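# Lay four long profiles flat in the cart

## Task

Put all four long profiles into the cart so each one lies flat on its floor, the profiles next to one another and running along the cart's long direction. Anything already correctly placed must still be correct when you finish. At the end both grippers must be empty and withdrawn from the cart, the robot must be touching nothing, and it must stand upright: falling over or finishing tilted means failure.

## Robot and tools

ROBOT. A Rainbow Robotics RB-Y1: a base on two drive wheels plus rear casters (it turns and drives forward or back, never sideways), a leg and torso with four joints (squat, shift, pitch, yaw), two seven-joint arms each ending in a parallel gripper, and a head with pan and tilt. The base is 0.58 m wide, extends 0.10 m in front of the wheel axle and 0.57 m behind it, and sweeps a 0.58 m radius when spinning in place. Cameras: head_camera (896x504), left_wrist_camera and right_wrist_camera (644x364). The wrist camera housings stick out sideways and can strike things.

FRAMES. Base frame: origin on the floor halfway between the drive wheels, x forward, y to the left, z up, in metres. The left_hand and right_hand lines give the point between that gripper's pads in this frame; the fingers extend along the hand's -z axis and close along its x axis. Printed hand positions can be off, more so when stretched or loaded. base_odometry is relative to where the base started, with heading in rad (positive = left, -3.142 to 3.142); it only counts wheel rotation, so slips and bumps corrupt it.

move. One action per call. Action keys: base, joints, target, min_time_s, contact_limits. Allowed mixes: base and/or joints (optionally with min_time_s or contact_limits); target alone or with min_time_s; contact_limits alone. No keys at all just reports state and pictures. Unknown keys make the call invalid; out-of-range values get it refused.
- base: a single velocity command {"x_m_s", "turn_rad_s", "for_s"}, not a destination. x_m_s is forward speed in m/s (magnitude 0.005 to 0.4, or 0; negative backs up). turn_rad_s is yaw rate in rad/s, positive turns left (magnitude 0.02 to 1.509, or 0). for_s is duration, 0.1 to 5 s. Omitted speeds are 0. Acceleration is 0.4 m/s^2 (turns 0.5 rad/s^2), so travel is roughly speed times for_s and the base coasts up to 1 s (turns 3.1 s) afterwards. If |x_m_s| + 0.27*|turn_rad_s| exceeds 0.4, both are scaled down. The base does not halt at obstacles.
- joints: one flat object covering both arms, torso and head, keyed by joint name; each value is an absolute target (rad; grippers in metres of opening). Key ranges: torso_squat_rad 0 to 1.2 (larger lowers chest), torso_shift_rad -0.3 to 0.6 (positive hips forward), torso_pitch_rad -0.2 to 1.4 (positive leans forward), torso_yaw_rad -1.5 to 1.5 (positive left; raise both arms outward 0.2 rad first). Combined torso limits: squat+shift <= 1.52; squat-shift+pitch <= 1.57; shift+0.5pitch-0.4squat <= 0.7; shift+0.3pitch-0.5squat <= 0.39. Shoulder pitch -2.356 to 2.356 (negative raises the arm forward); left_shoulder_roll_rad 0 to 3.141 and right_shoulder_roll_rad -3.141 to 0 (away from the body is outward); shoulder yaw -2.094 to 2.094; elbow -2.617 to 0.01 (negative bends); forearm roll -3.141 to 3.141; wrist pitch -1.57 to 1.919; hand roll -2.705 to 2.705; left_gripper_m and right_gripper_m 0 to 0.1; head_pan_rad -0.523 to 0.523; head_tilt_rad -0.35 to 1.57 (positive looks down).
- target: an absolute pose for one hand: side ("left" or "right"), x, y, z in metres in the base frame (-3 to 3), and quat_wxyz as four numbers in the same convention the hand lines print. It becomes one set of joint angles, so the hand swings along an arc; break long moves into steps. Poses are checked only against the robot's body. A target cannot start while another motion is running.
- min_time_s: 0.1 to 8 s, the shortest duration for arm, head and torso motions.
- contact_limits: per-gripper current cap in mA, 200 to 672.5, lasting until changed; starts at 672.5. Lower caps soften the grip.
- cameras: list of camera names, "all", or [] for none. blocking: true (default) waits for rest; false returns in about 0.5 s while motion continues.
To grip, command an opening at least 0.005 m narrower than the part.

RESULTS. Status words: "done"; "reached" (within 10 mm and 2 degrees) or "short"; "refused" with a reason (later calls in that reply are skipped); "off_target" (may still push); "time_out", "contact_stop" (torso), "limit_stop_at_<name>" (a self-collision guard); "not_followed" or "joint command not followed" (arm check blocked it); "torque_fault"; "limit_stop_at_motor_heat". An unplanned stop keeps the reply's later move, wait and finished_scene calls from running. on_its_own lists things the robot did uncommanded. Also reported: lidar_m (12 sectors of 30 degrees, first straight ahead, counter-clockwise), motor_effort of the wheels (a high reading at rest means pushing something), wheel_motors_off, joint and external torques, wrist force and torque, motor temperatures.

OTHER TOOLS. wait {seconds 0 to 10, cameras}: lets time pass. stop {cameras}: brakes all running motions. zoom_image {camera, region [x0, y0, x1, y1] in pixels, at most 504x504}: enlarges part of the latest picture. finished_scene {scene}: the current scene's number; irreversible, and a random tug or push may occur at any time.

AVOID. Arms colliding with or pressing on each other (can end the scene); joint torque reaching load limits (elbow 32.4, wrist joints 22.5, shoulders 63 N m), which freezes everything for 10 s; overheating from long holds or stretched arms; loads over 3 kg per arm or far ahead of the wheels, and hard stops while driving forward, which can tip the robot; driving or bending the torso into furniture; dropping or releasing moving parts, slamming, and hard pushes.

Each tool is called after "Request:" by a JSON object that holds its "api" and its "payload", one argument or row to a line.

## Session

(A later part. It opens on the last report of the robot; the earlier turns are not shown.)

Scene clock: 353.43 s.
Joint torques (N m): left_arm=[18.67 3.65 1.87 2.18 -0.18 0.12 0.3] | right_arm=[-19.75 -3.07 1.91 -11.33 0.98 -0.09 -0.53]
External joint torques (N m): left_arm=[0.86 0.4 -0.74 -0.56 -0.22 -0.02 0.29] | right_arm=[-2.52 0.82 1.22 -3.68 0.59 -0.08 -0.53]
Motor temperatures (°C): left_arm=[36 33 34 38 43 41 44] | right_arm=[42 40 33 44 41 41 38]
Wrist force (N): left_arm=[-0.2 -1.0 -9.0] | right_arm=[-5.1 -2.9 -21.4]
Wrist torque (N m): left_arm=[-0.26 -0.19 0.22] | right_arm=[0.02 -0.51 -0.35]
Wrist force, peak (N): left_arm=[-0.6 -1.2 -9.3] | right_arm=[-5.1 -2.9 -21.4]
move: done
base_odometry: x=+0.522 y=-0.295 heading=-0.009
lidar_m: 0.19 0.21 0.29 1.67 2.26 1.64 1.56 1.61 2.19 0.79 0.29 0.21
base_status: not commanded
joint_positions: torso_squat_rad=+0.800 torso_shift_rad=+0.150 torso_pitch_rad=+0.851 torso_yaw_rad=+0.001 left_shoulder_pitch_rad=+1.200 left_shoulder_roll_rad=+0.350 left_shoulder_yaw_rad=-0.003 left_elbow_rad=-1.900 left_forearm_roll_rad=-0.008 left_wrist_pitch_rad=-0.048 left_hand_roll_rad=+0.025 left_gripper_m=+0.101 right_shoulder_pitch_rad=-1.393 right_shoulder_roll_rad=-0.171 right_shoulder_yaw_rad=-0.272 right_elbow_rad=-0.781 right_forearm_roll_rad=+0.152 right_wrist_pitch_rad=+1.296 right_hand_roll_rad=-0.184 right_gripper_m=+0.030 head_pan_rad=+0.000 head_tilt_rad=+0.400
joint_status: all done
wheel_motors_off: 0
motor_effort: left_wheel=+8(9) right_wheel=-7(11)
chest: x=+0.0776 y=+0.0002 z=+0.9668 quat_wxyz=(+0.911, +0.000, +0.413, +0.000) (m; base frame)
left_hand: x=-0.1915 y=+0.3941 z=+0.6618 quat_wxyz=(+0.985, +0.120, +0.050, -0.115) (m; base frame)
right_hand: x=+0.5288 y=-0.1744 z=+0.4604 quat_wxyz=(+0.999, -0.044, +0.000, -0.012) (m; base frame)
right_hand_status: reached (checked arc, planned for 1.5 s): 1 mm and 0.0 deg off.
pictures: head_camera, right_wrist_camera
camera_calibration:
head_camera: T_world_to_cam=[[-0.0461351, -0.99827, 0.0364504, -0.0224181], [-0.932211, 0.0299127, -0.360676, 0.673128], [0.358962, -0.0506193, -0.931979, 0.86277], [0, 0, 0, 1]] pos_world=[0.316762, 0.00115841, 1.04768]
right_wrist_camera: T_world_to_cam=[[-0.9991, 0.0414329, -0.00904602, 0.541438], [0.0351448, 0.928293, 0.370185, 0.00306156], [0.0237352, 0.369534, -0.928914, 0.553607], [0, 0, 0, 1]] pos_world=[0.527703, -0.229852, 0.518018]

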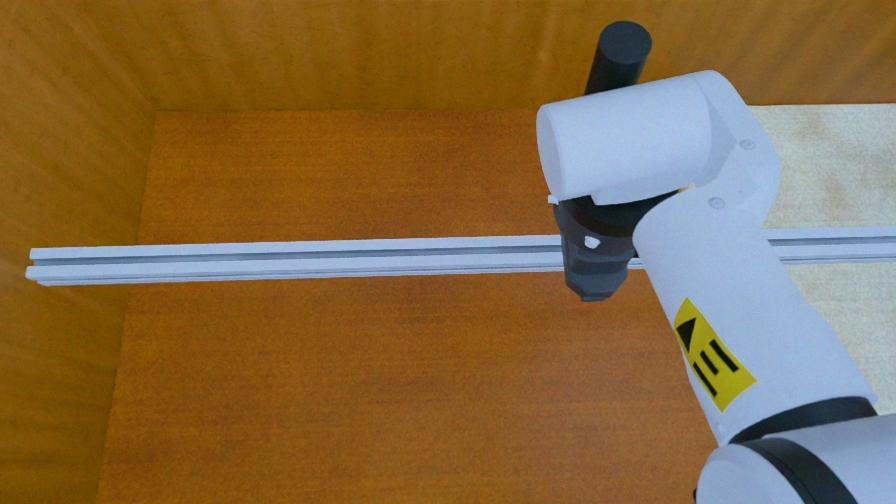

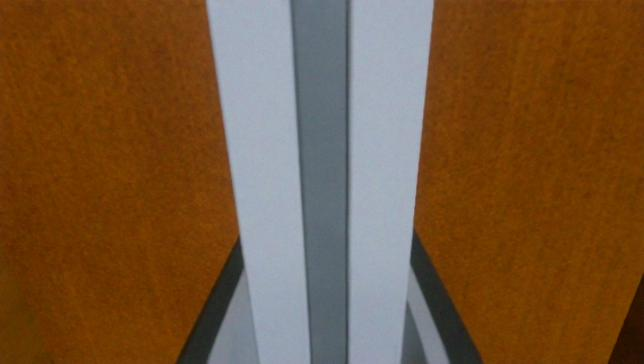

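Request:
{"api": "move", "payload": {
  "joints": {"head_pan_rad":-0.523},
  "cameras": ["head_camera"]
}}

Request:
{"api": "move", "payload": {
  "joints": {"head_pan_rad":0.5},
  "cameras": ["head_camera"]
}}

Scene clock: 358.97 s.
Joint torques (N m): left_arm=[18.7 3.88 1.68 2.11 -0.09 0.29 0.17] | right_arm=[-19.62 -3.1 2.47 -11.77 0.96 -0.07 -0.43]
External joint torques (N m): left_arm=[0.89 0.63 -0.93 -0.62 -0.13 0.15 0.16] | right_arm=[-2.39 0.79 1.79 -4.12 0.57 -0.06 -0.42]
Motor temperatures (°C): left_arm=[36 33 34 38 43 41 44] | right_arm=[42 40 33 44 41 41 38]
Wrist force (N): left_arm=[-0.5 -1.4 -8.9] | right_arm=[-4.8 -2.9 -21.1]
Wrist torque (N m): left_arm=[-0.22 -0.24 0.21] | right_arm=[0.03 -0.48 -0.35]
Wrist force, peak (N): left_arm=[-0.2 -1.1 -9.4] | right_arm=[-5.0 -3.0 -21.5]
move: done
base_odometry: x=+0.522 y=-0.295 heading=-0.009
lidar_m: 0.19 0.22 0.29 1.66 2.27 1.65 1.56 1.62 2.20 0.78 0.29 0.21
base_status: not commanded
joint_positions: torso_squat_rad=+0.800 torso_shift_rad=+0.150 torso_pitch_rad=+0.851 torso_yaw_rad=+0.001 left_shoulder_pitch_rad=+1.200 left_shoulder_roll_rad=+0.350 left_shoulder_yaw_rad=-0.003 left_elbow_rad=-1.900 left_forearm_roll_rad=-0.008 left_wrist_pitch_rad=-0.048 left_hand_roll_rad=+0.025 left_gripper_m=+0.101 right_shoulder_pitch_rad=-1.393 right_shoulder_roll_rad=-0.171 right_shoulder_yaw_rad=-0.272 right_elbow_rad=-0.781 right_forearm_roll_rad=+0.152 right_wrist_pitch_rad=+1.296 right_hand_roll_rad=-0.184 right_gripper_m=+0.030 head_pan_rad=-0.523 head_tilt_rad=+0.400
joint_status: all done
wheel_motors_off: 0
motor_effort: left_wheel=+8(8) right_wheel=-9(10)
chest: x=+0.0776 y=+0.0002 z=+0.9668 quat_wxyz=(+0.911, +0.000, +0.413, +0.000) (m; base frame)
left_hand: x=-0.1915 y=+0.3941 z=+0.6618 quat_wxyz=(+0.985, +0.120, +0.050, -0.115) (m; base frame)
right_hand: x=+0.5289 y=-0.1744 z=+0.4604 quat_wxyz=(+0.999, -0.044, +0.000, -0.012) (m; base frame)
pictures: head_camera
camera_calibration:
head_camera: T_world_to_cam=[[-0.369897, -0.835995, 0.405326, -0.343166], [-0.89196, 0.197469, -0.406711, 0.713129], [0.259969, -0.511975, -0.818717, 0.764359], [0, 0, 0, 1]] pos_world=[0.310437, -0.0363734, 1.05493]

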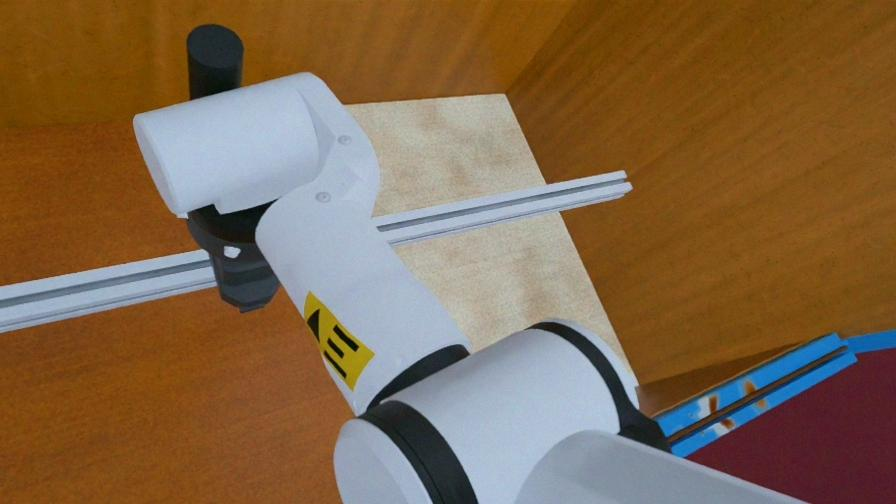

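Scene clock: 360.30 s.
Joint torques (N m): left_arm=[18.55 3.96 1.75 2.31 0.03 0.04 0.44] | right_arm=[-19.65 -2.93 2.09 -11.57 0.92 -0.08 -0.54]
External joint torques (N m): left_arm=[0.75 0.71 -0.87 -0.42 -0.01 -0.11 0.43] | right_arm=[-2.42 0.96 1.41 -3.92 0.53 -0.06 -0.54]
Motor temperatures (°C): left_arm=[36 33 34 38 43 40 44] | right_arm=[42 40 33 44 41 41 38]
Wrist force (N): left_arm=[-0.5 -1.2 -8.9] | right_arm=[-4.9 -2.9 -21.4]
Wrist torque (N m): left_arm=[-0.24 -0.24 0.22] | right_arm=[0.01 -0.50 -0.32]
Wrist force, peak (N): left_arm=[-0.5 -1.5 -9.3] | right_arm=[-5.0 -3.1 -21.4]
move: done
base_odometry: x=+0.522 y=-0.295 heading=-0.009
lidar_m: 0.20 0.21 0.30 1.66 2.27 1.65 1.55 1.62 2.18 0.78 0.29 0.21
base_status: not commanded
joint_positions: torso_squat_rad=+0.800 torso_shift_rad=+0.150 torso_pitch_rad=+0.851 torso_yaw_rad=+0.001 left_shoulder_pitch_rad=+1.200 left_shoulder_roll_rad=+0.350 left_shoulder_yaw_rad=-0.003 left_elbow_rad=-1.900 left_forearm_roll_rad=-0.008 left_wrist_pitch_rad=-0.048 left_hand_roll_rad=+0.025 left_gripper_m=+0.101 right_shoulder_pitch_rad=-1.393 right_shoulder_roll_rad=-0.171 right_shoulder_yaw_rad=-0.272 right_elbow_rad=-0.781 right_forearm_roll_rad=+0.152 right_wrist_pitch_rad=+1.296 right_hand_roll_rad=-0.184 right_gripper_m=+0.030 head_pan_rad=+0.500 head_tilt_rad=+0.400
joint_status: all done
wheel_motors_off: 0
motor_effort: left_wheel=+7(9) right_wheel=-7(10)
chest: x=+0.0776 y=+0.0002 z=+0.9668 quat_wxyz=(+0.911, +0.000, +0.413, +0.000) (m; base frame)
left_hand: x=-0.1915 y=+0.3941 z=+0.6618 quat_wxyz=(+0.985, +0.120, +0.050, -0.115) (m; base frame)
right_hand: x=+0.5289 y=-0.1744 z=+0.4604 quat_wxyz=(+0.999, -0.044, +0.000, -0.012) (m; base frame)
pictures: head_camera
camera_calibration:
head_camera: T_world_to_cam=[[0.274083, -0.903817, -0.328624, 0.294988], [-0.914033, -0.138564, -0.381239, 0.691031], [0.299035, 0.404864, -0.864097, 0.803682], [0, 0, 0, 1]] pos_world=[0.310445, 0.0369851, 1.05485]

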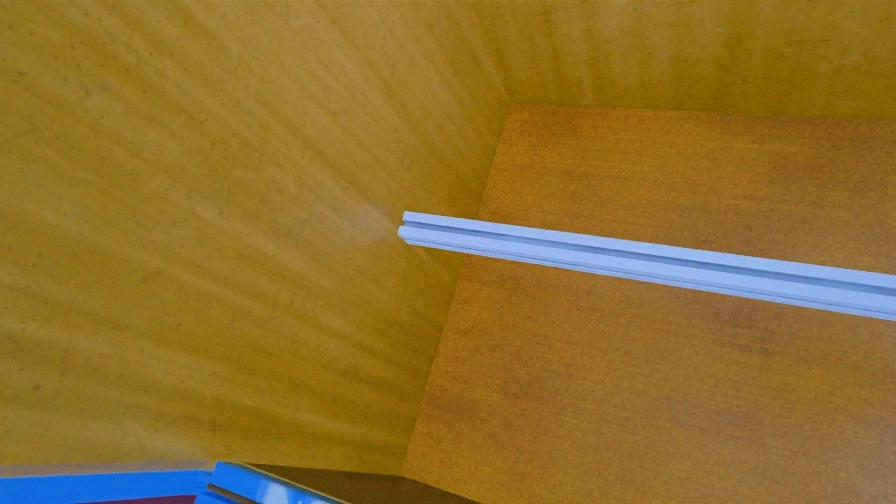

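Request:
{"api": "move", "payload": {
  "target": {"side":"right","x":0.53,"y":-0.188,"z":0.46,"quat_wxyz":[0.999,-0.044,0,-0.012]},
  "min_time_s": 0.8,
  "cameras": []
}}

Request:
{"api": "move", "payload": {
  "target": {"side":"right","x":0.6,"y":-0.188,"z":0.38,"quat_wxyz":[0.999,-0.044,0,-0.012]},
  "min_time_s": 1.5,
  "cameras": ["head_camera","right_wrist_camera"]
}}

Request:
{"api": "move", "payload": {
  "joints": {"head_pan_rad":-0.523},
  "cameras": ["head_camera"]
}}

Scene clock: 369.87 s.
Joint torques (N m): left_arm=[18.75 4.48 2.22 2.24 -0.06 0.15 0.07] | right_arm=[-19.43 -7.66 0.34 -11.76 0.48 0.18 0.05]
External joint torques (N m): left_arm=[0.94 1.22 -0.4 -0.49 -0.1 0 0.06] | right_arm=[-2.38 -3.26 -0.25 -4.1 0.08 0.19 0.05]
Motor temperatures (°C): left_arm=[36 33 34 38 43 40 44] | right_arm=[41 40 33 44 41 41 37]
Wrist force (N): left_arm=[-0.7 -1.1 -9.1] | right_arm=[-4.9 -3.1 -21.3]
Wrist torque (N m): left_arm=[-0.22 -0.25 0.20] | right_arm=[0.05 -0.48 -0.34]
Wrist force, peak (N): left_arm=[-0.6 -1.4 -9.3] | right_arm=[-5.0 -3.0 -21.6]
move: done
base_odometry: x=+0.522 y=-0.295 heading=-0.009
lidar_m: 0.20 0.21 0.29 1.67 2.28 1.65 1.56 1.62 2.18 0.77 0.29 0.21
base_status: not commanded
joint_positions: torso_squat_rad=+0.800 torso_shift_rad=+0.150 torso_pitch_rad=+0.851 torso_yaw_rad=+0.001 left_shoulder_pitch_rad=+1.200 left_shoulder_roll_rad=+0.350 left_shoulder_yaw_rad=-0.003 left_elbow_rad=-1.900 left_forearm_roll_rad=-0.008 left_wrist_pitch_rad=-0.048 left_hand_roll_rad=+0.025 left_gripper_m=+0.101 right_shoulder_pitch_rad=-1.383 right_shoulder_roll_rad=-0.192 right_shoulder_yaw_rad=-0.282 right_elbow_rad=-0.788 right_forearm_roll_rad=+0.138 right_wrist_pitch_rad=+1.297 right_hand_roll_rad=-0.158 right_gripper_m=+0.030 head_pan_rad=+0.500 head_tilt_rad=+0.400
joint_status: all done
wheel_motors_off: 0
motor_effort: left_wheel=+8(8) right_wheel=-8(11)
chest: x=+0.0776 y=+0.0002 z=+0.9668 quat_wxyz=(+0.911, +0.000, +0.413, +0.000) (m; base frame)
left_hand: x=-0.1915 y=+0.3941 z=+0.6618 quat_wxyz=(+0.985, +0.120, +0.050, -0.115) (m; base frame)
right_hand: x=+0.5292 y=-0.1876 z=+0.4597 quat_wxyz=(+0.999, -0.044, +0.001, -0.012) (m; base frame)
right_hand_status: reached (checked arc, planned for 0.8 s): 1 mm and 0.1 deg off.
pictures: none
No camera images: "cameras" was empty.

Scene clock: 371.70 s.
Joint torques (N m): left_arm=[18.98 4.08 2.03 2.47 0.04 0 0.21] | right_arm=[-20.1 -7.7 -0.16 -9.96 0.2 -2.17 0.15]
External joint torques (N m): left_arm=[1.17 0.82 -0.58 -0.26 0 -0.15 0.2] | right_arm=[-4 -2.64 -0.41 -3.8 -0.01 -1.17 0.12]
Motor temperatures (°C): left_arm=[37 33 34 37 43 40 44] | right_arm=[41 40 33 44 41 41 37]
Wrist force (N): left_arm=[-0.3 -1.0 -8.7] | right_arm=[-12.4 -5.1 -18.9]
Wrist torque (N m): left_arm=[-0.25 -0.20 0.21] | right_arm=[0.08 -0.62 -0.38]
Wrist force, peak (N): left_arm=[-0.4 -1.3 -9.2] | right_arm=[-12.4 -5.0 -19.9]
move: short
base_odometry: x=+0.522 y=-0.295 heading=-0.009
lidar_m: 0.19 0.21 0.30 1.66 2.28 1.64 1.56 1.60 2.19 0.79 0.29 0.21
base_status: not commanded
joint_positions: torso_squat_rad=+0.800 torso_shift_rad=+0.150 torso_pitch_rad=+0.851 torso_yaw_rad=+0.001 left_shoulder_pitch_rad=+1.200 left_shoulder_roll_rad=+0.350 left_shoulder_yaw_rad=-0.003 left_elbow_rad=-1.900 left_forearm_roll_rad=-0.008 left_wrist_pitch_rad=-0.048 left_hand_roll_rad=+0.025 left_gripper_m=+0.101 right_shoulder_pitch_rad=-1.415 right_shoulder_roll_rad=-0.248 right_shoulder_yaw_rad=-0.281 right_elbow_rad=-0.266 right_forearm_roll_rad=+0.083 right_wrist_pitch_rad=+0.286 right_hand_roll_rad=-0.150 right_gripper_m=+0.030 head_pan_rad=+0.500 head_tilt_rad=+0.400
joint_status: all done
wheel_motors_off: 0
motor_effort: left_wheel=+8(8) right_wheel=-7(10)
chest: x=+0.0776 y=+0.0002 z=+0.9668 quat_wxyz=(+0.911, +0.000, +0.413, +0.000) (m; base frame)
left_hand: x=-0.1915 y=+0.3941 z=+0.6618 quat_wxyz=(+0.985, +0.120, +0.050, -0.115) (m; base frame)
right_hand: x=+0.5841 y=-0.1889 z=+0.3997 quat_wxyz=(+0.966, +0.009, -0.258, +0.000) (m; base frame)
right_hand_status: short (checked arc, as near as the solve gets, planned for 1.5 s): 25 mm and 30.6 deg off.
pictures: head_camera, right_wrist_camera
camera_calibration:
head_camera: T_world_to_cam=[[0.274087, -0.903817, -0.32862, 0.294986], [-0.914027, -0.138563, -0.381255, 0.691045], [0.29905, 0.404865, -0.864091, 0.803679], [0, 0, 0, 1]] pos_world=[0.310441, 0.036985, 1.05485]
right_wrist_camera: T_world_to_cam=[[-0.863302, 0.0231333, -0.504158, 0.711857], [-0.217122, 0.884756, 0.412389, 0.15932], [0.455597, 0.46548, -0.758789, 0.199181], [0, 0, 0, 1]] pos_world=[0.558393, -0.250142, 0.444323]

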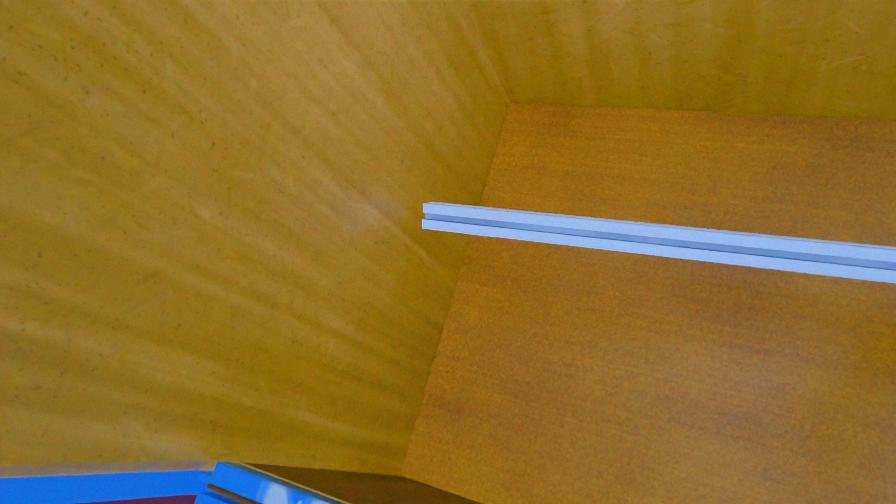

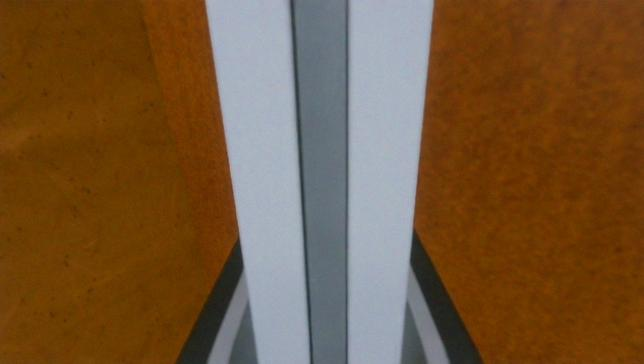

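Scene clock: 373.03 s.
Joint torques (N m): left_arm=[18.38 3.62 1.36 1.95 -0.12 0.15 0.13] | right_arm=[-20 -7.92 0.84 -10.07 0.34 -2.16 0.01]
External joint torques (N m): left_arm=[0.57 0.37 -1.25 -0.78 -0.16 0 0.12] | right_arm=[-3.9 -2.87 0.58 -3.91 0.13 -1.16 -0.02]
Motor temperatures (°C): left_arm=[37 33 34 37 43 40 44] | right_arm=[41 40 33 44 41 41 37]
Wrist force (N): left_arm=[-0.8 -1.0 -8.9] | right_arm=[-12.4 -4.9 -19.0]
Wrist torque (N m): left_arm=[-0.27 -0.27 0.20] | right_arm=[0.16 -0.61 -0.32]
Wrist force, peak (N): left_arm=[-0.4 -1.3 -9.2] | right_arm=[-12.8 -5.3 -19.1]
move: done
base_odometry: x=+0.522 y=-0.295 heading=-0.009
lidar_m: 0.19 0.20 0.29 1.67 2.27 1.66 1.56 1.62 2.19 0.77 0.30 0.21
base_status: not commanded
joint_positions: torso_squat_rad=+0.800 torso_shift_rad=+0.150 torso_pitch_rad=+0.851 torso_yaw_rad=+0.001 left_shoulder_pitch_rad=+1.200 left_shoulder_roll_rad=+0.350 left_shoulder_yaw_rad=-0.003 left_elbow_rad=-1.900 left_forearm_roll_rad=-0.008 left_wrist_pitch_rad=-0.048 left_hand_roll_rad=+0.025 left_gripper_m=+0.101 right_shoulder_pitch_rad=-1.415 right_shoulder_roll_rad=-0.248 right_shoulder_yaw_rad=-0.281 right_elbow_rad=-0.266 right_forearm_roll_rad=+0.083 right_wrist_pitch_rad=+0.286 right_hand_roll_rad=-0.150 right_gripper_m=+0.030 head_pan_rad=-0.523 head_tilt_rad=+0.400
joint_status: all done
wheel_motors_off: 0
motor_effort: left_wheel=+7(8) right_wheel=-7(11)
chest: x=+0.0776 y=+0.0002 z=+0.9668 quat_wxyz=(+0.911, +0.000, +0.413, +0.000) (m; base frame)
left_hand: x=-0.1915 y=+0.3941 z=+0.6618 quat_wxyz=(+0.985, +0.120, +0.050, -0.115) (m; base frame)
right_hand: x=+0.5841 y=-0.1889 z=+0.3997 quat_wxyz=(+0.966, +0.009, -0.258, +0.000) (m; base frame)
pictures: head_camera
camera_calibration:
head_camera: T_world_to_cam=[[-0.369903, -0.835995, 0.40532, -0.343163], [-0.891953, 0.197468, -0.406726, 0.713142], [0.259983, -0.511976, -0.818712, 0.764356], [0, 0, 0, 1]] pos_world=[0.310433, -0.0363734, 1.05493]

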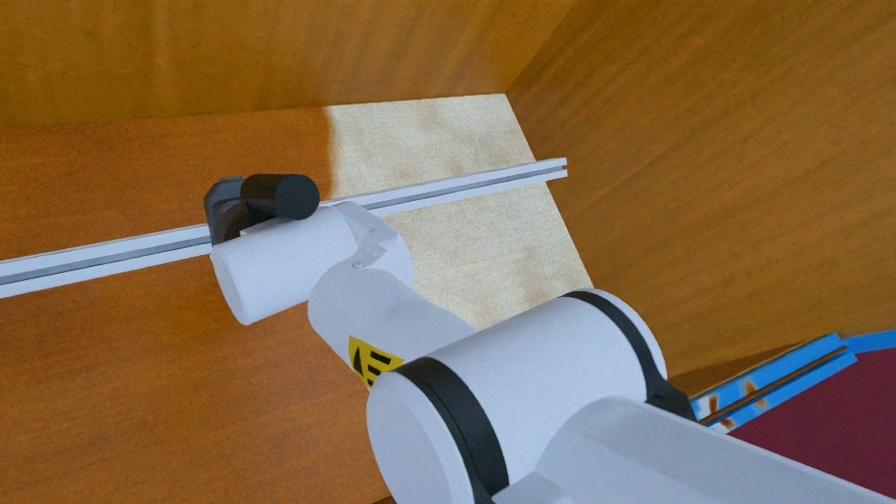

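Request:
{"api": "move", "payload": {
  "target": {"side":"right","x":0.54,"y":-0.188,"z":0.47,"quat_wxyz":[0.999,-0.044,0,-0.012]},
  "min_time_s": 1.5,
  "cameras": []
}}

Request:
{"api": "move", "payload": {
  "joints": {"torso_shift_rad":0.25,"torso_pitch_rad":0.95},
  "cameras": []
}}

Request:
{"api": "move", "payload": {
  "target": {"side":"right","x":0.6,"y":-0.188,"z":0.37,"quat_wxyz":[0.999,-0.044,0,-0.012]},
  "min_time_s": 1.5,
  "cameras": ["head_camera","right_wrist_camera"]
}}

Scene clock: 381.00 s.
Joint torques (N m): left_arm=[18.07 3.7 2.17 2.36 -0.11 0.18 0.31] | right_arm=[-20.78 -5.3 1.35 -11.5 0.76 -0.1 -0.57]
External joint torques (N m): left_arm=[0.26 0.44 -0.44 -0.37 -0.15 0.03 0.3] | right_arm=[-3.13 -0.54 0.89 -3.79 0.35 -0.09 -0.57]
Motor temperatures (°C): left_arm=[37 33 34 37 43 39 44] | right_arm=[41 40 33 43 41 41 37]
Wrist force (N): left_arm=[-0.5 -1.0 -8.5] | right_arm=[-4.9 -3.1 -21.1]
Wrist torque (N m): left_arm=[-0.27 -0.25 0.21] | right_arm=[-0.08 -0.48 -0.32]
Wrist force, peak (N): left_arm=[-0.6 -1.4 -9.3] | right_arm=[-13.3 -4.8 -19.6]
move: done
base_odometry: x=+0.522 y=-0.295 heading=-0.009
lidar_m: 0.20 0.21 0.29 1.67 2.26 1.65 1.56 1.62 2.18 0.78 0.29 0.21
base_status: not commanded
joint_positions: torso_squat_rad=+0.800 torso_shift_rad=+0.150 torso_pitch_rad=+0.851 torso_yaw_rad=+0.001 left_shoulder_pitch_rad=+1.200 left_shoulder_roll_rad=+0.350 left_shoulder_yaw_rad=-0.003 left_elbow_rad=-1.900 left_forearm_roll_rad=-0.008 left_wrist_pitch_rad=-0.048 left_hand_roll_rad=+0.025 left_gripper_m=+0.101 right_shoulder_pitch_rad=-1.417 right_shoulder_roll_rad=-0.214 right_shoulder_yaw_rad=-0.263 right_elbow_rad=-0.766 right_forearm_roll_rad=+0.114 right_wrist_pitch_rad=+1.314 right_hand_roll_rad=-0.164 right_gripper_m=+0.030 head_pan_rad=-0.523 head_tilt_rad=+0.400
joint_status: all done
wheel_motors_off: 0
motor_effort: left_wheel=+7(8) right_wheel=-6(10)
chest: x=+0.0776 y=+0.0002 z=+0.9668 quat_wxyz=(+0.911, +0.000, +0.413, +0.000) (m; base frame)
left_hand: x=-0.1915 y=+0.3941 z=+0.6618 quat_wxyz=(+0.985, +0.120, +0.050, -0.115) (m; base frame)
right_hand: x=+0.5393 y=-0.1882 z=+0.4696 quat_wxyz=(+0.999, -0.044, +0.001, -0.012) (m; base frame)
right_hand_status: reached (checked arc, planned for 1.5 s): 1 mm and 0.1 deg off.
pictures: none
No camera images: "cameras" was empty.

Scene clock: 382.47 s.
Joint torques (N m): left_arm=[18.71 2.93 1.86 3.14 -0.2 0.45 0.25] | right_arm=[-18.74 -4.21 1.43 -10.75 0.66 0.4 -0.45]
External joint torques (N m): left_arm=[0.63 0.07 -0.44 -0.52 -0.23 0.12 0.24] | right_arm=[-3.06 -0.25 0.96 -3.6 0.3 0.22 -0.44]
Motor temperatures (°C): left_arm=[37 33 34 37 43 39 44] | right_arm=[41 40 33 43 41 41 37]
Wrist force (N): left_arm=[0.0 -1.0 -8.7] | right_arm=[-3.2 -2.9 -21.0]
Wrist torque (N m): left_arm=[-0.26 -0.21 0.22] | right_arm=[-0.08 -0.40 -0.34]
Wrist force, peak (N): left_arm=[-0.6 -1.3 -9.3] | right_arm=[-3.6 -3.0 -21.8]
move: done
base_odometry: x=+0.522 y=-0.295 heading=-0.009
lidar_m: 0.19 0.21 0.29 1.66 2.26 1.65 1.56 1.62 2.19 0.77 0.29 0.21
base_status: not commanded
joint_positions: torso_squat_rad=+0.800 torso_shift_rad=+0.250 torso_pitch_rad=+0.951 torso_yaw_rad=+0.001 left_shoulder_pitch_rad=+1.200 left_shoulder_roll_rad=+0.350 left_shoulder_yaw_rad=-0.003 left_elbow_rad=-1.900 left_forearm_roll_rad=-0.008 left_wrist_pitch_rad=-0.048 left_hand_roll_rad=+0.025 left_gripper_m=+0.101 right_shoulder_pitch_rad=-1.417 right_shoulder_roll_rad=-0.213 right_shoulder_yaw_rad=-0.263 right_elbow_rad=-0.766 right_forearm_roll_rad=+0.114 right_wrist_pitch_rad=+1.314 right_hand_roll_rad=-0.164 right_gripper_m=+0.030 head_pan_rad=-0.523 head_tilt_rad=+0.400
joint_status: all done
wheel_motors_off: 0
motor_effort: left_wheel=+7(8) right_wheel=-9(11)
chest: x=+0.1446 y=+0.0002 z=+0.9329 quat_wxyz=(+0.889, +0.000, +0.458, +0.000) (m; base frame)
left_hand: x=-0.1536 y=+0.3941 z=+0.6562 quat_wxyz=(+0.981, +0.114, +0.099, -0.121) (m; base frame)
right_hand: x=+0.5544 y=-0.1882 z=+0.3921 quat_wxyz=(+0.998, -0.045, +0.051, -0.010) (m; base frame)
pictures: none
No camera images: "cameras" was empty.

Scene clock: 384.30 s.
Joint torques (N m): left_arm=[19.02 3.14 1.12 3.31 -0.09 0.12 0.22] | right_arm=[-20.5 -6.95 1.68 -8.59 0.89 -0.24 -0.45]
External joint torques (N m): left_arm=[0.94 0.28 -1.19 -0.35 -0.13 -0.21 0.21] | right_arm=[-2.78 -1.96 1.3 -2.56 0.57 -0.12 -0.45]
Motor temperatures (°C): left_arm=[37 33 34 37 43 39 44] | right_arm=[41 40 33 43 41 41 37]
Wrist force (N): left_arm=[-0.2 -1.0 -8.9] | right_arm=[-6.2 -3.6 -21.2]
Wrist torque (N m): left_arm=[-0.27 -0.23 0.20] | right_arm=[0.00 -0.53 -0.40]
Wrist force, peak (N): left_arm=[0.3 -1.5 -9.3] | right_arm=[-5.4 -3.2 -21.8]
move: short
base_odometry: x=+0.522 y=-0.295 heading=-0.009
lidar_m: 0.20 0.21 0.30 1.66 2.28 1.64 1.56 1.62 2.19 0.77 0.29 0.20
base_status: not commanded
joint_positions: torso_squat_rad=+0.800 torso_shift_rad=+0.250 torso_pitch_rad=+0.951 torso_yaw_rad=+0.001 left_shoulder_pitch_rad=+1.200 left_shoulder_roll_rad=+0.350 left_shoulder_yaw_rad=-0.003 left_elbow_rad=-1.900 left_forearm_roll_rad=-0.008 left_wrist_pitch_rad=-0.048 left_hand_roll_rad=+0.025 left_gripper_m=+0.101 right_shoulder_pitch_rad=-1.626 right_shoulder_roll_rad=-0.285 right_shoulder_yaw_rad=-0.258 right_elbow_rad=-0.267 right_forearm_roll_rad=+0.116 right_wrist_pitch_rad=+0.872 right_hand_roll_rad=-0.215 right_gripper_m=+0.030 head_pan_rad=-0.523 head_tilt_rad=+0.400
joint_status: all done
wheel_motors_off: 0
motor_effort: left_wheel=+6(7) right_wheel=-7(9)
chest: x=+0.1446 y=+0.0002 z=+0.9329 quat_wxyz=(+0.889, +0.000, +0.458, +0.000) (m; base frame)
left_hand: x=-0.1536 y=+0.3941 z=+0.6562 quat_wxyz=(+0.981, +0.114, +0.099, -0.121) (m; base frame)
right_hand: x=+0.5986 y=-0.1879 z=+0.3702 quat_wxyz=(+0.999, -0.037, -0.031, -0.011) (m; base frame)
right_hand_status: short (checked arc, as near as the solve gets, planned for 1.5 s): 1 mm and 3.7 deg off. The place is met; only the turn is off.
pictures: head_camera, right_wrist_camera
camera_calibration:
head_camera: T_world_to_cam=[[-0.327604, -0.835993, 0.440218, -0.343299], [-0.928088, 0.197453, -0.315697, 0.679404], [0.176998, -0.511985, -0.840561, 0.751546], [0, 0, 0, 1]] pos_world=[0.385059, -0.0363659, 0.997333]
right_wrist_camera: T_world_to_cam=[[-0.99684, 0.0362576, -0.070672, 0.631356], [0.00634053, 0.923222, 0.384216, 0.0576532], [0.0791766, 0.382554, -0.920534, 0.439343], [0, 0, 0, 1]] pos_world=[0.59421, -0.24419, 0.426898]

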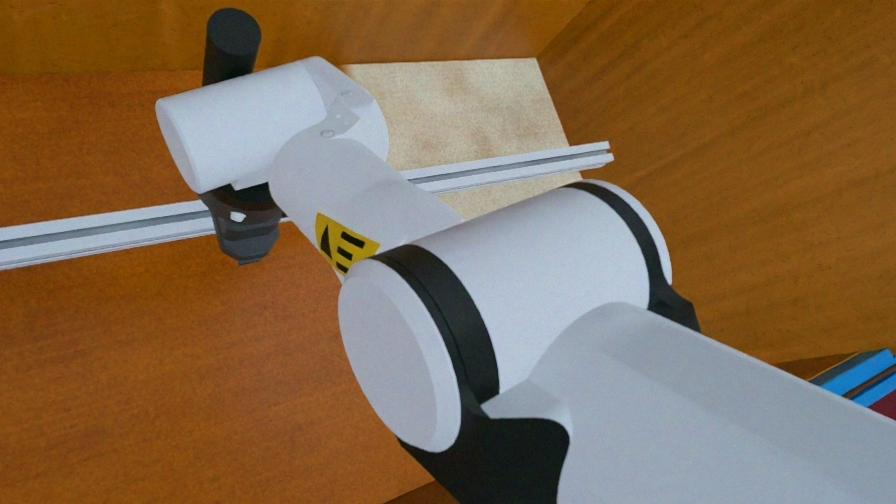

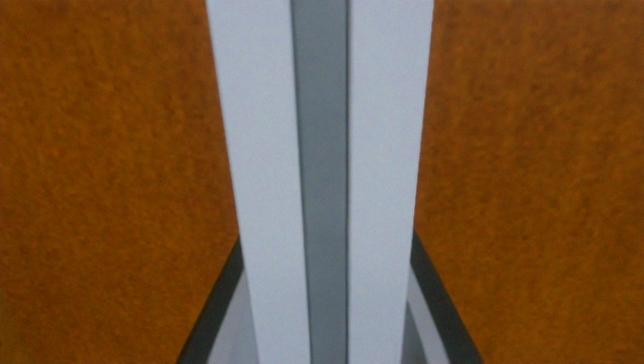

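Request:
{"api": "move", "payload": {
  "target": {"side":"right","x":0.565,"y":-0.188,"z":0.32,"quat_wxyz":[0.999,-0.044,0,-0.012]},
  "min_time_s": 1.5,
  "cameras": ["head_camera"]
}}

Request:
{"api": "move", "payload": {
  "joints": {"head_pan_rad":0.5},
  "cameras": ["head_camera"]
}}

Scene clock: 393.43 s.
Joint torques (N m): left_arm=[18.48 3.43 1.47 3.29 -0.28 0.52 0.13] | right_arm=[-17.09 -3.62 1.13 -8.28 0.7 -1.05 -0.58]
External joint torques (N m): left_arm=[0.41 0.58 -0.83 -0.37 -0.32 0.19 0.11] | right_arm=[-2.18 0.49 0.84 -3 0.45 -0.71 -0.59]
Motor temperatures (°C): left_arm=[37 33 34 37 43 39 44] | right_arm=[41 40 33 43 41 41 37]
Wrist force (N): left_arm=[0.1 -1.0 -8.7] | right_arm=[-7.4 -3.5 -21.1]
Wrist torque (N m): left_arm=[-0.21 -0.20 0.21] | right_arm=[0.11 -0.51 -0.34]
Wrist force, peak (N): left_arm=[-0.2 -1.0 -9.2] | right_arm=[-7.5 -3.7 -21.3]
move: short
base_odometry: x=+0.522 y=-0.295 heading=-0.009
lidar_m: 0.20 0.21 0.29 1.67 2.26 1.64 1.56 1.62 2.19 0.77 0.29 0.21
base_status: not commanded
joint_positions: torso_squat_rad=+0.800 torso_shift_rad=+0.250 torso_pitch_rad=+0.951 torso_yaw_rad=+0.001 left_shoulder_pitch_rad=+1.200 left_shoulder_roll_rad=+0.350 left_shoulder_yaw_rad=-0.003 left_elbow_rad=-1.900 left_forearm_roll_rad=-0.008 left_wrist_pitch_rad=-0.048 left_hand_roll_rad=+0.025 left_gripper_m=+0.101 right_shoulder_pitch_rad=-1.482 right_shoulder_roll_rad=-0.249 right_shoulder_yaw_rad=-0.243 right_elbow_rad=-0.267 right_forearm_roll_rad=+0.122 right_wrist_pitch_rad=+0.612 right_hand_roll_rad=-0.234 right_gripper_m=+0.030 head_pan_rad=-0.523 head_tilt_rad=+0.400
joint_status: all done
wheel_motors_off: 0
motor_effort: left_wheel=+6(7) right_wheel=-7(10)
chest: x=+0.1446 y=+0.0002 z=+0.9329 quat_wxyz=(+0.889, +0.000, +0.458, +0.000) (m; base frame)
left_hand: x=-0.1536 y=+0.3941 z=+0.6562 quat_wxyz=(+0.981, +0.114, +0.099, -0.121) (m; base frame)
right_hand: x=+0.5635 y=-0.1884 z=+0.3209 quat_wxyz=(+0.996, -0.021, -0.085, -0.008) (m; base frame)
right_hand_status: short (checked arc, as near as the solve gets, planned for 1.5 s): 2 mm and 10.1 deg off. The place is met; only the turn is off.
pictures: head_camera
camera_calibration:
head_camera: T_world_to_cam=[[-0.327603, -0.835993, 0.440218, -0.343299], [-0.928088, 0.197453, -0.315697, 0.679404], [0.176998, -0.511985, -0.840561, 0.751546], [0, 0, 0, 1]] pos_world=[0.385059, -0.0363658, 0.997333]

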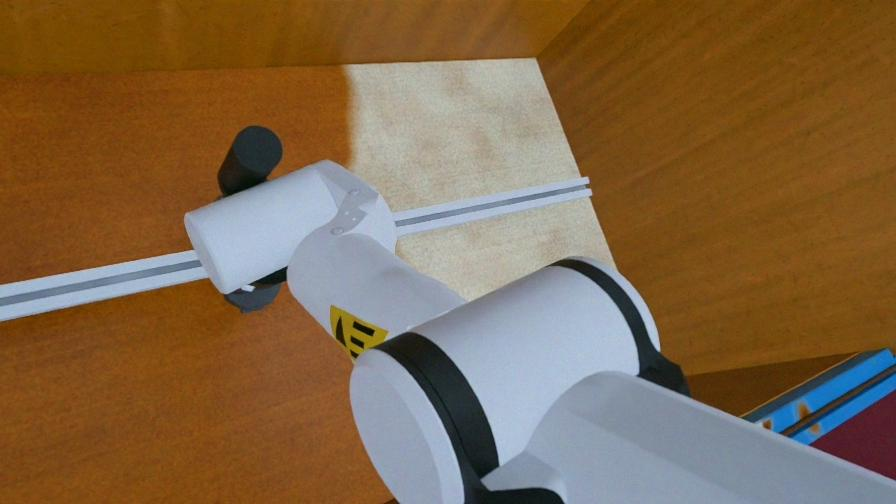

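Scene clock: 394.77 s.
Joint torques (N m): left_arm=[19.23 3.5 1.84 2.89 -0.06 0.3 0.35] | right_arm=[-17.5 -3.21 1.58 -7.92 0.8 -1.01 -0.59]
External joint torques (N m): left_arm=[1.16 0.65 -0.47 -0.78 -0.09 -0.03 0.34] | right_arm=[-2.58 0.9 1.29 -2.64 0.55 -0.67 -0.6]
Motor temperatures (°C): left_arm=[37 33 34 37 43 39 44] | right_arm=[41 40 33 43 41 41 37]
Wrist force (N): left_arm=[-0.1 -1.3 -9.0] | right_arm=[-7.4 -3.4 -20.8]
Wrist torque (N m): left_arm=[-0.22 -0.23 0.23] | right_arm=[0.00 -0.51 -0.34]
Wrist force, peak (N): left_arm=[-0.1 -1.1 -9.1] | right_arm=[-7.5 -3.7 -21.2]
move: done
base_odometry: x=+0.522 y=-0.295 heading=-0.009
lidar_m: 0.20 0.21 0.30 1.66 2.27 1.65 1.56 1.61 2.19 0.78 0.29 0.21
base_status: not commanded
joint_positions: torso_squat_rad=+0.800 torso_shift_rad=+0.250 torso_pitch_rad=+0.951 torso_yaw_rad=+0.001 left_shoulder_pitch_rad=+1.200 left_shoulder_roll_rad=+0.350 left_shoulder_yaw_rad=-0.003 left_elbow_rad=-1.900 left_forearm_roll_rad=-0.008 left_wrist_pitch_rad=-0.048 left_hand_roll_rad=+0.025 left_gripper_m=+0.101 right_shoulder_pitch_rad=-1.482 right_shoulder_roll_rad=-0.249 right_shoulder_yaw_rad=-0.243 right_elbow_rad=-0.267 right_forearm_roll_rad=+0.122 right_wrist_pitch_rad=+0.612 right_hand_roll_rad=-0.234 right_gripper_m=+0.030 head_pan_rad=+0.500 head_tilt_rad=+0.400
joint_status: all done
wheel_motors_off: 0
motor_effort: left_wheel=+7(7) right_wheel=-8(9)
chest: x=+0.1446 y=+0.0002 z=+0.9329 quat_wxyz=(+0.889, +0.000, +0.458, +0.000) (m; base frame)
left_hand: x=-0.1536 y=+0.3941 z=+0.6562 quat_wxyz=(+0.981, +0.114, +0.099, -0.121) (m; base frame)
right_hand: x=+0.5635 y=-0.1884 z=+0.3209 quat_wxyz=(+0.996, -0.021, -0.085, -0.008) (m; base frame)
pictures: head_camera
camera_calibration:
head_camera: T_world_to_cam=[[0.239929, -0.903821, -0.354318, 0.294392], [-0.947508, -0.138566, -0.288147, 0.657327], [0.211336, 0.404853, -0.889624, 0.790828], [0, 0, 0, 1]] pos_world=[0.385059, 0.0369917, 0.997254]

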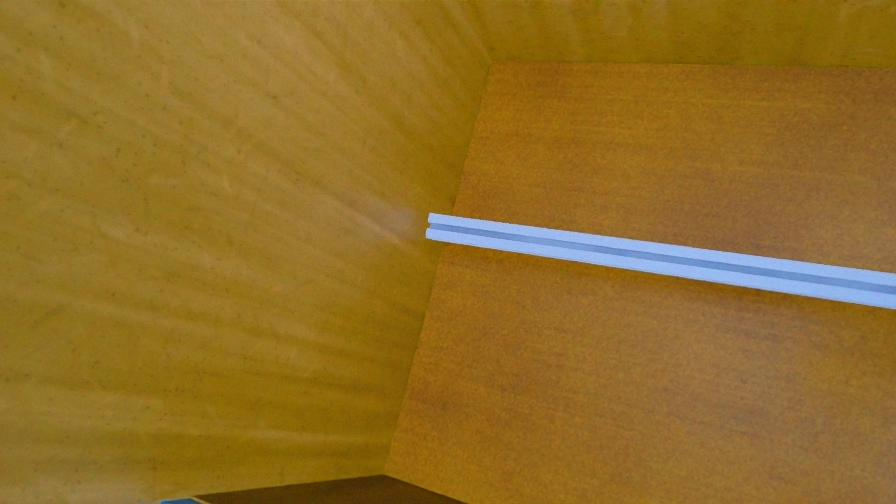

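Request:
{"api": "move", "payload": {
  "joints": {"torso_shift_rad":0.28,"torso_pitch_rad":1.04},
  "cameras": []
}}

Request:
{"api": "move", "payload": {
  "target": {"side":"right","x":0.56,"y":-0.188,"z":0.28,"quat_wxyz":[0.999,-0.044,0,-0.012]},
  "min_time_s": 1.5,
  "cameras": ["head_camera","right_wrist_camera"]
}}

Scene clock: 406.93 s.
Joint torques (N m): left_arm=[19.59 2.94 2.42 3.61 -0.09 0.65 0.07] | right_arm=[15.12 0.71 1.27 9.7 0.29 -3.36 -0.64]
External joint torques (N m): left_arm=[1.45 0.29 0.27 -0.38 -0.12 0.26 0.05] | right_arm=[29.4 4.64 0.99 14.77 0.04 -3.07 -0.65]
Motor temperatures (°C): left_arm=[37 33 34 37 43 39 44] | right_arm=[40 40 33 43 41 41 37]
Wrist force (N): left_arm=[0.2 -1.3 -8.7] | right_arm=[-2.9 -10.2 128.7]
Wrist torque (N m): left_arm=[-0.20 -0.20 0.21] | right_arm=[0.45 2.54 -0.27]
Wrist force, peak (N): left_arm=[0.2 0.7 -10.0] | right_arm=[-48.0 -24.0 196.8]
move: contact_stop
base_odometry: x=+0.522 y=-0.295 heading=-0.009
lidar_m: 0.21 0.22 0.32 1.67 2.28 1.65 1.56 1.62 2.19 0.79 0.30 0.22
base_status: not commanded
joint_positions: torso_squat_rad=+0.802 torso_shift_rad=+0.261 torso_pitch_rad=+0.988 torso_yaw_rad=-0.003 left_shoulder_pitch_rad=+1.200 left_shoulder_roll_rad=+0.350 left_shoulder_yaw_rad=-0.003 left_elbow_rad=-1.900 left_forearm_roll_rad=-0.008 left_wrist_pitch_rad=-0.048 left_hand_roll_rad=+0.025 left_gripper_m=+0.101 right_shoulder_pitch_rad=-1.490 right_shoulder_roll_rad=-0.250 right_shoulder_yaw_rad=-0.243 right_elbow_rad=-0.271 right_forearm_roll_rad=+0.122 right_wrist_pitch_rad=+0.613 right_hand_roll_rad=-0.234 right_gripper_m=+0.030 head_pan_rad=+0.500 head_tilt_rad=+0.400
joint_status: torso_pitch_rad contact_stop (moved +0.037 of +0.089); the others done
wheel_motors_off: 0
on_its_own: torso_pitch_rad is held at +0.993, not at your +1.040, since a contact_stop
motor_effort: left_wheel=+13(35) right_wheel=-3(20)
chest: x=+0.1561 y=+0.0007 z=+0.9213 quat_wxyz=(+0.881, -0.001, +0.474, -0.001) (m; base frame)
left_hand: x=-0.1514 y=+0.3941 z=+0.6543 quat_wxyz=(+0.979, +0.110, +0.116, -0.124) (m; base frame)
right_hand: x=+0.5589 y=-0.1894 z=+0.2984 quat_wxyz=(+0.997, -0.022, -0.073, -0.008) (m; base frame)
pictures: none
No camera images: "cameras" was empty.

not run: a stop that you did not command came earlier in this reply.

Request:
{"api": "move", "payload": {
  "joints": {"torso_pitch_rad":0.965,"head_pan_rad":0},
  "cameras": ["head_camera","right_wrist_camera"]
}}

Scene clock: 410.10 s.
Joint torques (N m): left_arm=[18.77 2.68 1.57 3.55 -0.25 0.5 0.4] | right_arm=[-16.26 -3.14 0.7 -7.52 0.38 -0.82 -0.3]
External joint torques (N m): left_arm=[0.66 -0.08 -0.67 -0.24 -0.28 0.15 0.38] | right_arm=[-1.7 0.9 0.42 -2.37 0.13 -0.5 -0.31]
Motor temperatures (°C): left_arm=[37 33 34 37 43 39 44] | right_arm=[40 40 33 43 41 41 37]
Wrist force (N): left_arm=[-0.1 -1.5 -9.2] | right_arm=[-7.5 -3.5 -21.0]
Wrist torque (N m): left_arm=[-0.18 -0.23 0.21] | right_arm=[-0.05 -0.52 -0.29]
Wrist force, peak (N): left_arm=[-0.1 -1.5 -9.2] | right_arm=[-2.8 -10.6 129.3]
move: done
base_odometry: x=+0.522 y=-0.295 heading=-0.009
lidar_m: 0.20 0.21 0.30 1.67 2.27 1.65 1.55 1.62 2.18 0.79 0.30 0.22
base_status: not commanded
joint_positions: torso_squat_rad=+0.801 torso_shift_rad=+0.264 torso_pitch_rad=+0.965 torso_yaw_rad=-0.002 left_shoulder_pitch_rad=+1.200 left_shoulder_roll_rad=+0.350 left_shoulder_yaw_rad=-0.003 left_elbow_rad=-1.900 left_forearm_roll_rad=-0.008 left_wrist_pitch_rad=-0.048 left_hand_roll_rad=+0.025 left_gripper_m=+0.101 right_shoulder_pitch_rad=-1.482 right_shoulder_roll_rad=-0.249 right_shoulder_yaw_rad=-0.243 right_elbow_rad=-0.267 right_forearm_roll_rad=+0.122 right_wrist_pitch_rad=+0.612 right_hand_roll_rad=-0.234 right_gripper_m=+0.030 head_pan_rad=+0.000 head_tilt_rad=+0.400
joint_status: all done
wheel_motors_off: 0
motor_effort: left_wheel=+9(14) right_wheel=-8(9)
chest: x=+0.1533 y=+0.0003 z=+0.9270 quat_wxyz=(+0.886, -0.001, +0.464, -0.001) (m; base frame)
left_hand: x=-0.1482 y=+0.3940 z=+0.6537 quat_wxyz=(+0.980, +0.112, +0.106, -0.123) (m; base frame)
right_hand: x=+0.5632 y=-0.1904 z=+0.3094 quat_wxyz=(+0.997, -0.023, -0.078, -0.009) (m; base frame)
pictures: head_camera, right_wrist_camera
camera_calibration:
head_camera: T_world_to_cam=[[-0.0430421, -0.99811, 0.0438534, -0.0246691], [-0.96728, 0.0306471, -0.251852, 0.633866], [0.250032, -0.0532588, -0.966772, 0.847411], [0, 0, 0, 1]] pos_world=[0.400185, 0.00108345, 0.979975]
right_wrist_camera: T_world_to_cam=[[-0.986086, 0.0314856, -0.163225, 0.613521], [-0.0382286, 0.912631, 0.406993, 0.0995193], [0.161778, 0.407571, -0.898729, 0.338661], [0, 0, 0, 1]] pos_world=[0.554001, -0.24817, 0.364003]

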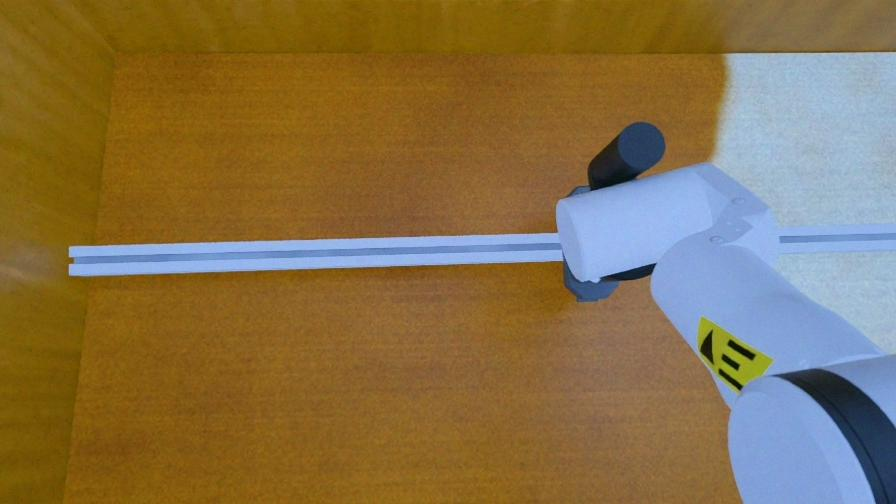

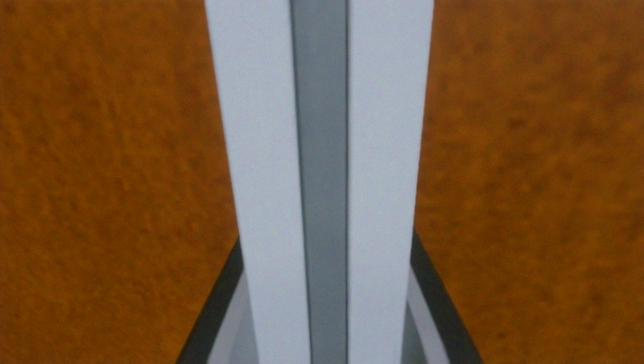

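Request:
{"api": "move", "payload": {
  "target": {"side":"right","x":0.535,"y":-0.19,"z":0.312,"quat_wxyz":[0.999,-0.044,0,-0.012]},
  "min_time_s": 1.5,
  "cameras": ["head_camera"]
}}

Request:
{"api": "move", "payload": {
  "joints": {"head_pan_rad":-0.523},
  "cameras": ["head_camera"]
}}

Scene clock: 419.27 s.
Joint torques (N m): left_arm=[19.26 2.63 1.59 3.19 -0.1 0.53 0.4] | right_arm=[-18.27 -2.98 1.55 -7.55 0.72 0.07 -0.6]
External joint torques (N m): left_arm=[1.16 -0.13 -0.64 -0.61 -0.13 0.18 0.39] | right_arm=[-3.61 0.78 1.23 -2.6 0.44 0.08 -0.6]
Motor temperatures (°C): left_arm=[37 33 34 37 43 39 44] | right_arm=[40 40 33 42 41 41 37]
Wrist force (N): left_arm=[-0.1 -1.0 -8.6] | right_arm=[-5.2 -3.0 -21.1]
Wrist torque (N m): left_arm=[-0.27 -0.24 0.20] | right_arm=[0.05 -0.49 -0.32]
Wrist force, peak (N): left_arm=[-0.2 -1.0 -9.3] | right_arm=[-7.5 -3.8 -21.3]
move: done
base_odometry: x=+0.522 y=-0.295 heading=-0.009
lidar_m: 0.20 0.22 0.30 1.67 2.27 1.65 1.55 1.61 2.18 0.79 0.29 0.21
base_status: not commanded
joint_positions: torso_squat_rad=+0.801 torso_shift_rad=+0.264 torso_pitch_rad=+0.965 torso_yaw_rad=-0.002 left_shoulder_pitch_rad=+1.200 left_shoulder_roll_rad=+0.350 left_shoulder_yaw_rad=-0.003 left_elbow_rad=-1.900 left_forearm_roll_rad=-0.008 left_wrist_pitch_rad=-0.048 left_hand_roll_rad=+0.025 left_gripper_m=+0.101 right_shoulder_pitch_rad=-1.499 right_shoulder_roll_rad=-0.239 right_shoulder_yaw_rad=-0.232 right_elbow_rad=-0.267 right_forearm_roll_rad=+0.137 right_wrist_pitch_rad=+0.782 right_hand_roll_rad=-0.262 right_gripper_m=+0.030 head_pan_rad=+0.000 head_tilt_rad=+0.400
joint_status: all done
wheel_motors_off: 0
motor_effort: left_wheel=+9(10) right_wheel=-9(10)
chest: x=+0.1533 y=+0.0003 z=+0.9270 quat_wxyz=(+0.886, -0.001, +0.464, -0.001) (m; base frame)
left_hand: x=-0.1482 y=+0.3940 z=+0.6537 quat_wxyz=(+0.980, +0.112, +0.106, -0.123) (m; base frame)
right_hand: x=+0.5342 y=-0.1904 z=+0.3118 quat_wxyz=(+0.999, -0.043, -0.004, -0.012) (m; base frame)
right_hand_status: reached (checked arc, planned for 1.5 s): 1 mm and 0.5 deg off.
pictures: head_camera
camera_calibration:
head_camera: T_world_to_cam=[[-0.0430372, -0.998111, 0.0438471, -0.0246638], [-0.967283, 0.0306445, -0.251843, 0.633862], [0.250023, -0.0532511, -0.966774, 0.847411], [0, 0, 0, 1]] pos_world=[0.40019, 0.00108402, 0.97997]

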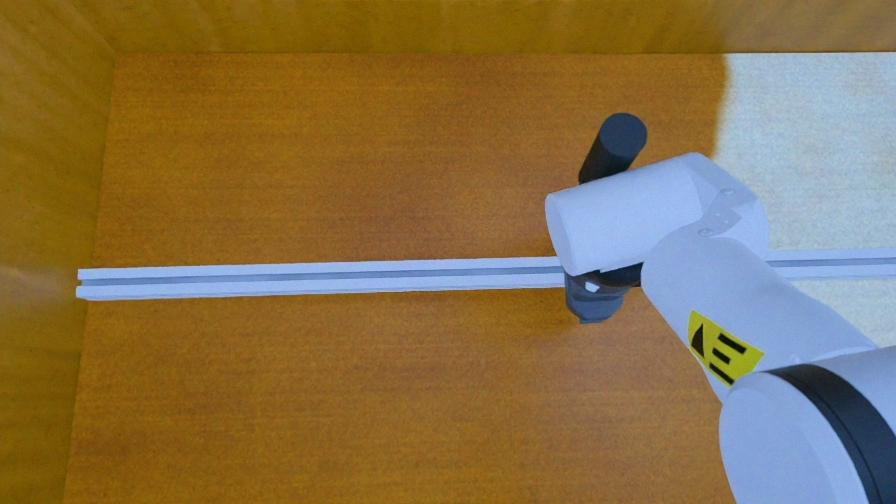

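Scene clock: 420.27 s.
Joint torques (N m): left_arm=[19.4 3.09 2.07 3.42 -0.2 0.37 0.05] | right_arm=[-18.44 -2.72 1.86 -7.53 0.82 0 -0.56]
External joint torques (N m): left_arm=[1.29 0.34 -0.16 -0.38 -0.23 0.02 0.03] | right_arm=[-3.78 1.04 1.54 -2.58 0.54 0.02 -0.56]
Motor temperatures (°C): left_arm=[37 33 34 37 43 39 44] | right_arm=[40 40 33 42 41 41 37]
Wrist force (N): left_arm=[0.1 -0.8 -8.7] | right_arm=[-5.1 -3.0 -21.3]
Wrist torque (N m): left_arm=[-0.26 -0.18 0.20] | right_arm=[0.06 -0.49 -0.33]
Wrist force, peak (N): left_arm=[0.3 -1.2 -9.1] | right_arm=[-5.1 -3.2 -21.4]
move: done
base_odometry: x=+0.522 y=-0.295 heading=-0.009
lidar_m: 0.21 0.22 0.29 1.67 2.28 1.64 1.56 1.60 2.19 0.79 0.28 0.21
base_status: not commanded
joint_positions: torso_squat_rad=+0.801 torso_shift_rad=+0.264 torso_pitch_rad=+0.965 torso_yaw_rad=-0.002 left_shoulder_pitch_rad=+1.200 left_shoulder_roll_rad=+0.350 left_shoulder_yaw_rad=-0.003 left_elbow_rad=-1.900 left_forearm_roll_rad=-0.008 left_wrist_pitch_rad=-0.048 left_hand_roll_rad=+0.025 left_gripper_m=+0.101 right_shoulder_pitch_rad=-1.499 right_shoulder_roll_rad=-0.239 right_shoulder_yaw_rad=-0.232 right_elbow_rad=-0.267 right_forearm_roll_rad=+0.137 right_wrist_pitch_rad=+0.782 right_hand_roll_rad=-0.262 right_gripper_m=+0.030 head_pan_rad=-0.523 head_tilt_rad=+0.400
joint_status: all done
wheel_motors_off: 0
motor_effort: left_wheel=+10(10) right_wheel=-7(10)
chest: x=+0.1533 y=+0.0003 z=+0.9270 quat_wxyz=(+0.886, -0.001, +0.464, -0.001) (m; base frame)
left_hand: x=-0.1482 y=+0.3940 z=+0.6537 quat_wxyz=(+0.980, +0.112, +0.106, -0.123) (m; base frame)
right_hand: x=+0.5342 y=-0.1904 z=+0.3118 quat_wxyz=(+0.999, -0.043, -0.004, -0.012) (m; base frame)
pictures: head_camera
camera_calibration:
head_camera: T_world_to_cam=[[-0.322293, -0.834484, 0.446948, -0.344766], [-0.932328, 0.198024, -0.302574, 0.674123], [0.163987, -0.51422, -0.841835, 0.748264], [0, 0, 0, 1]] pos_world=[0.394683, -0.0364224, 0.987979]

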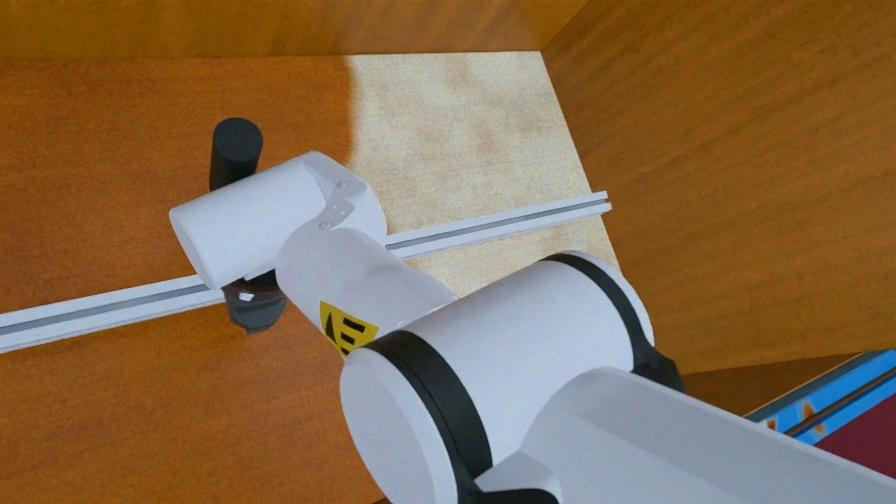

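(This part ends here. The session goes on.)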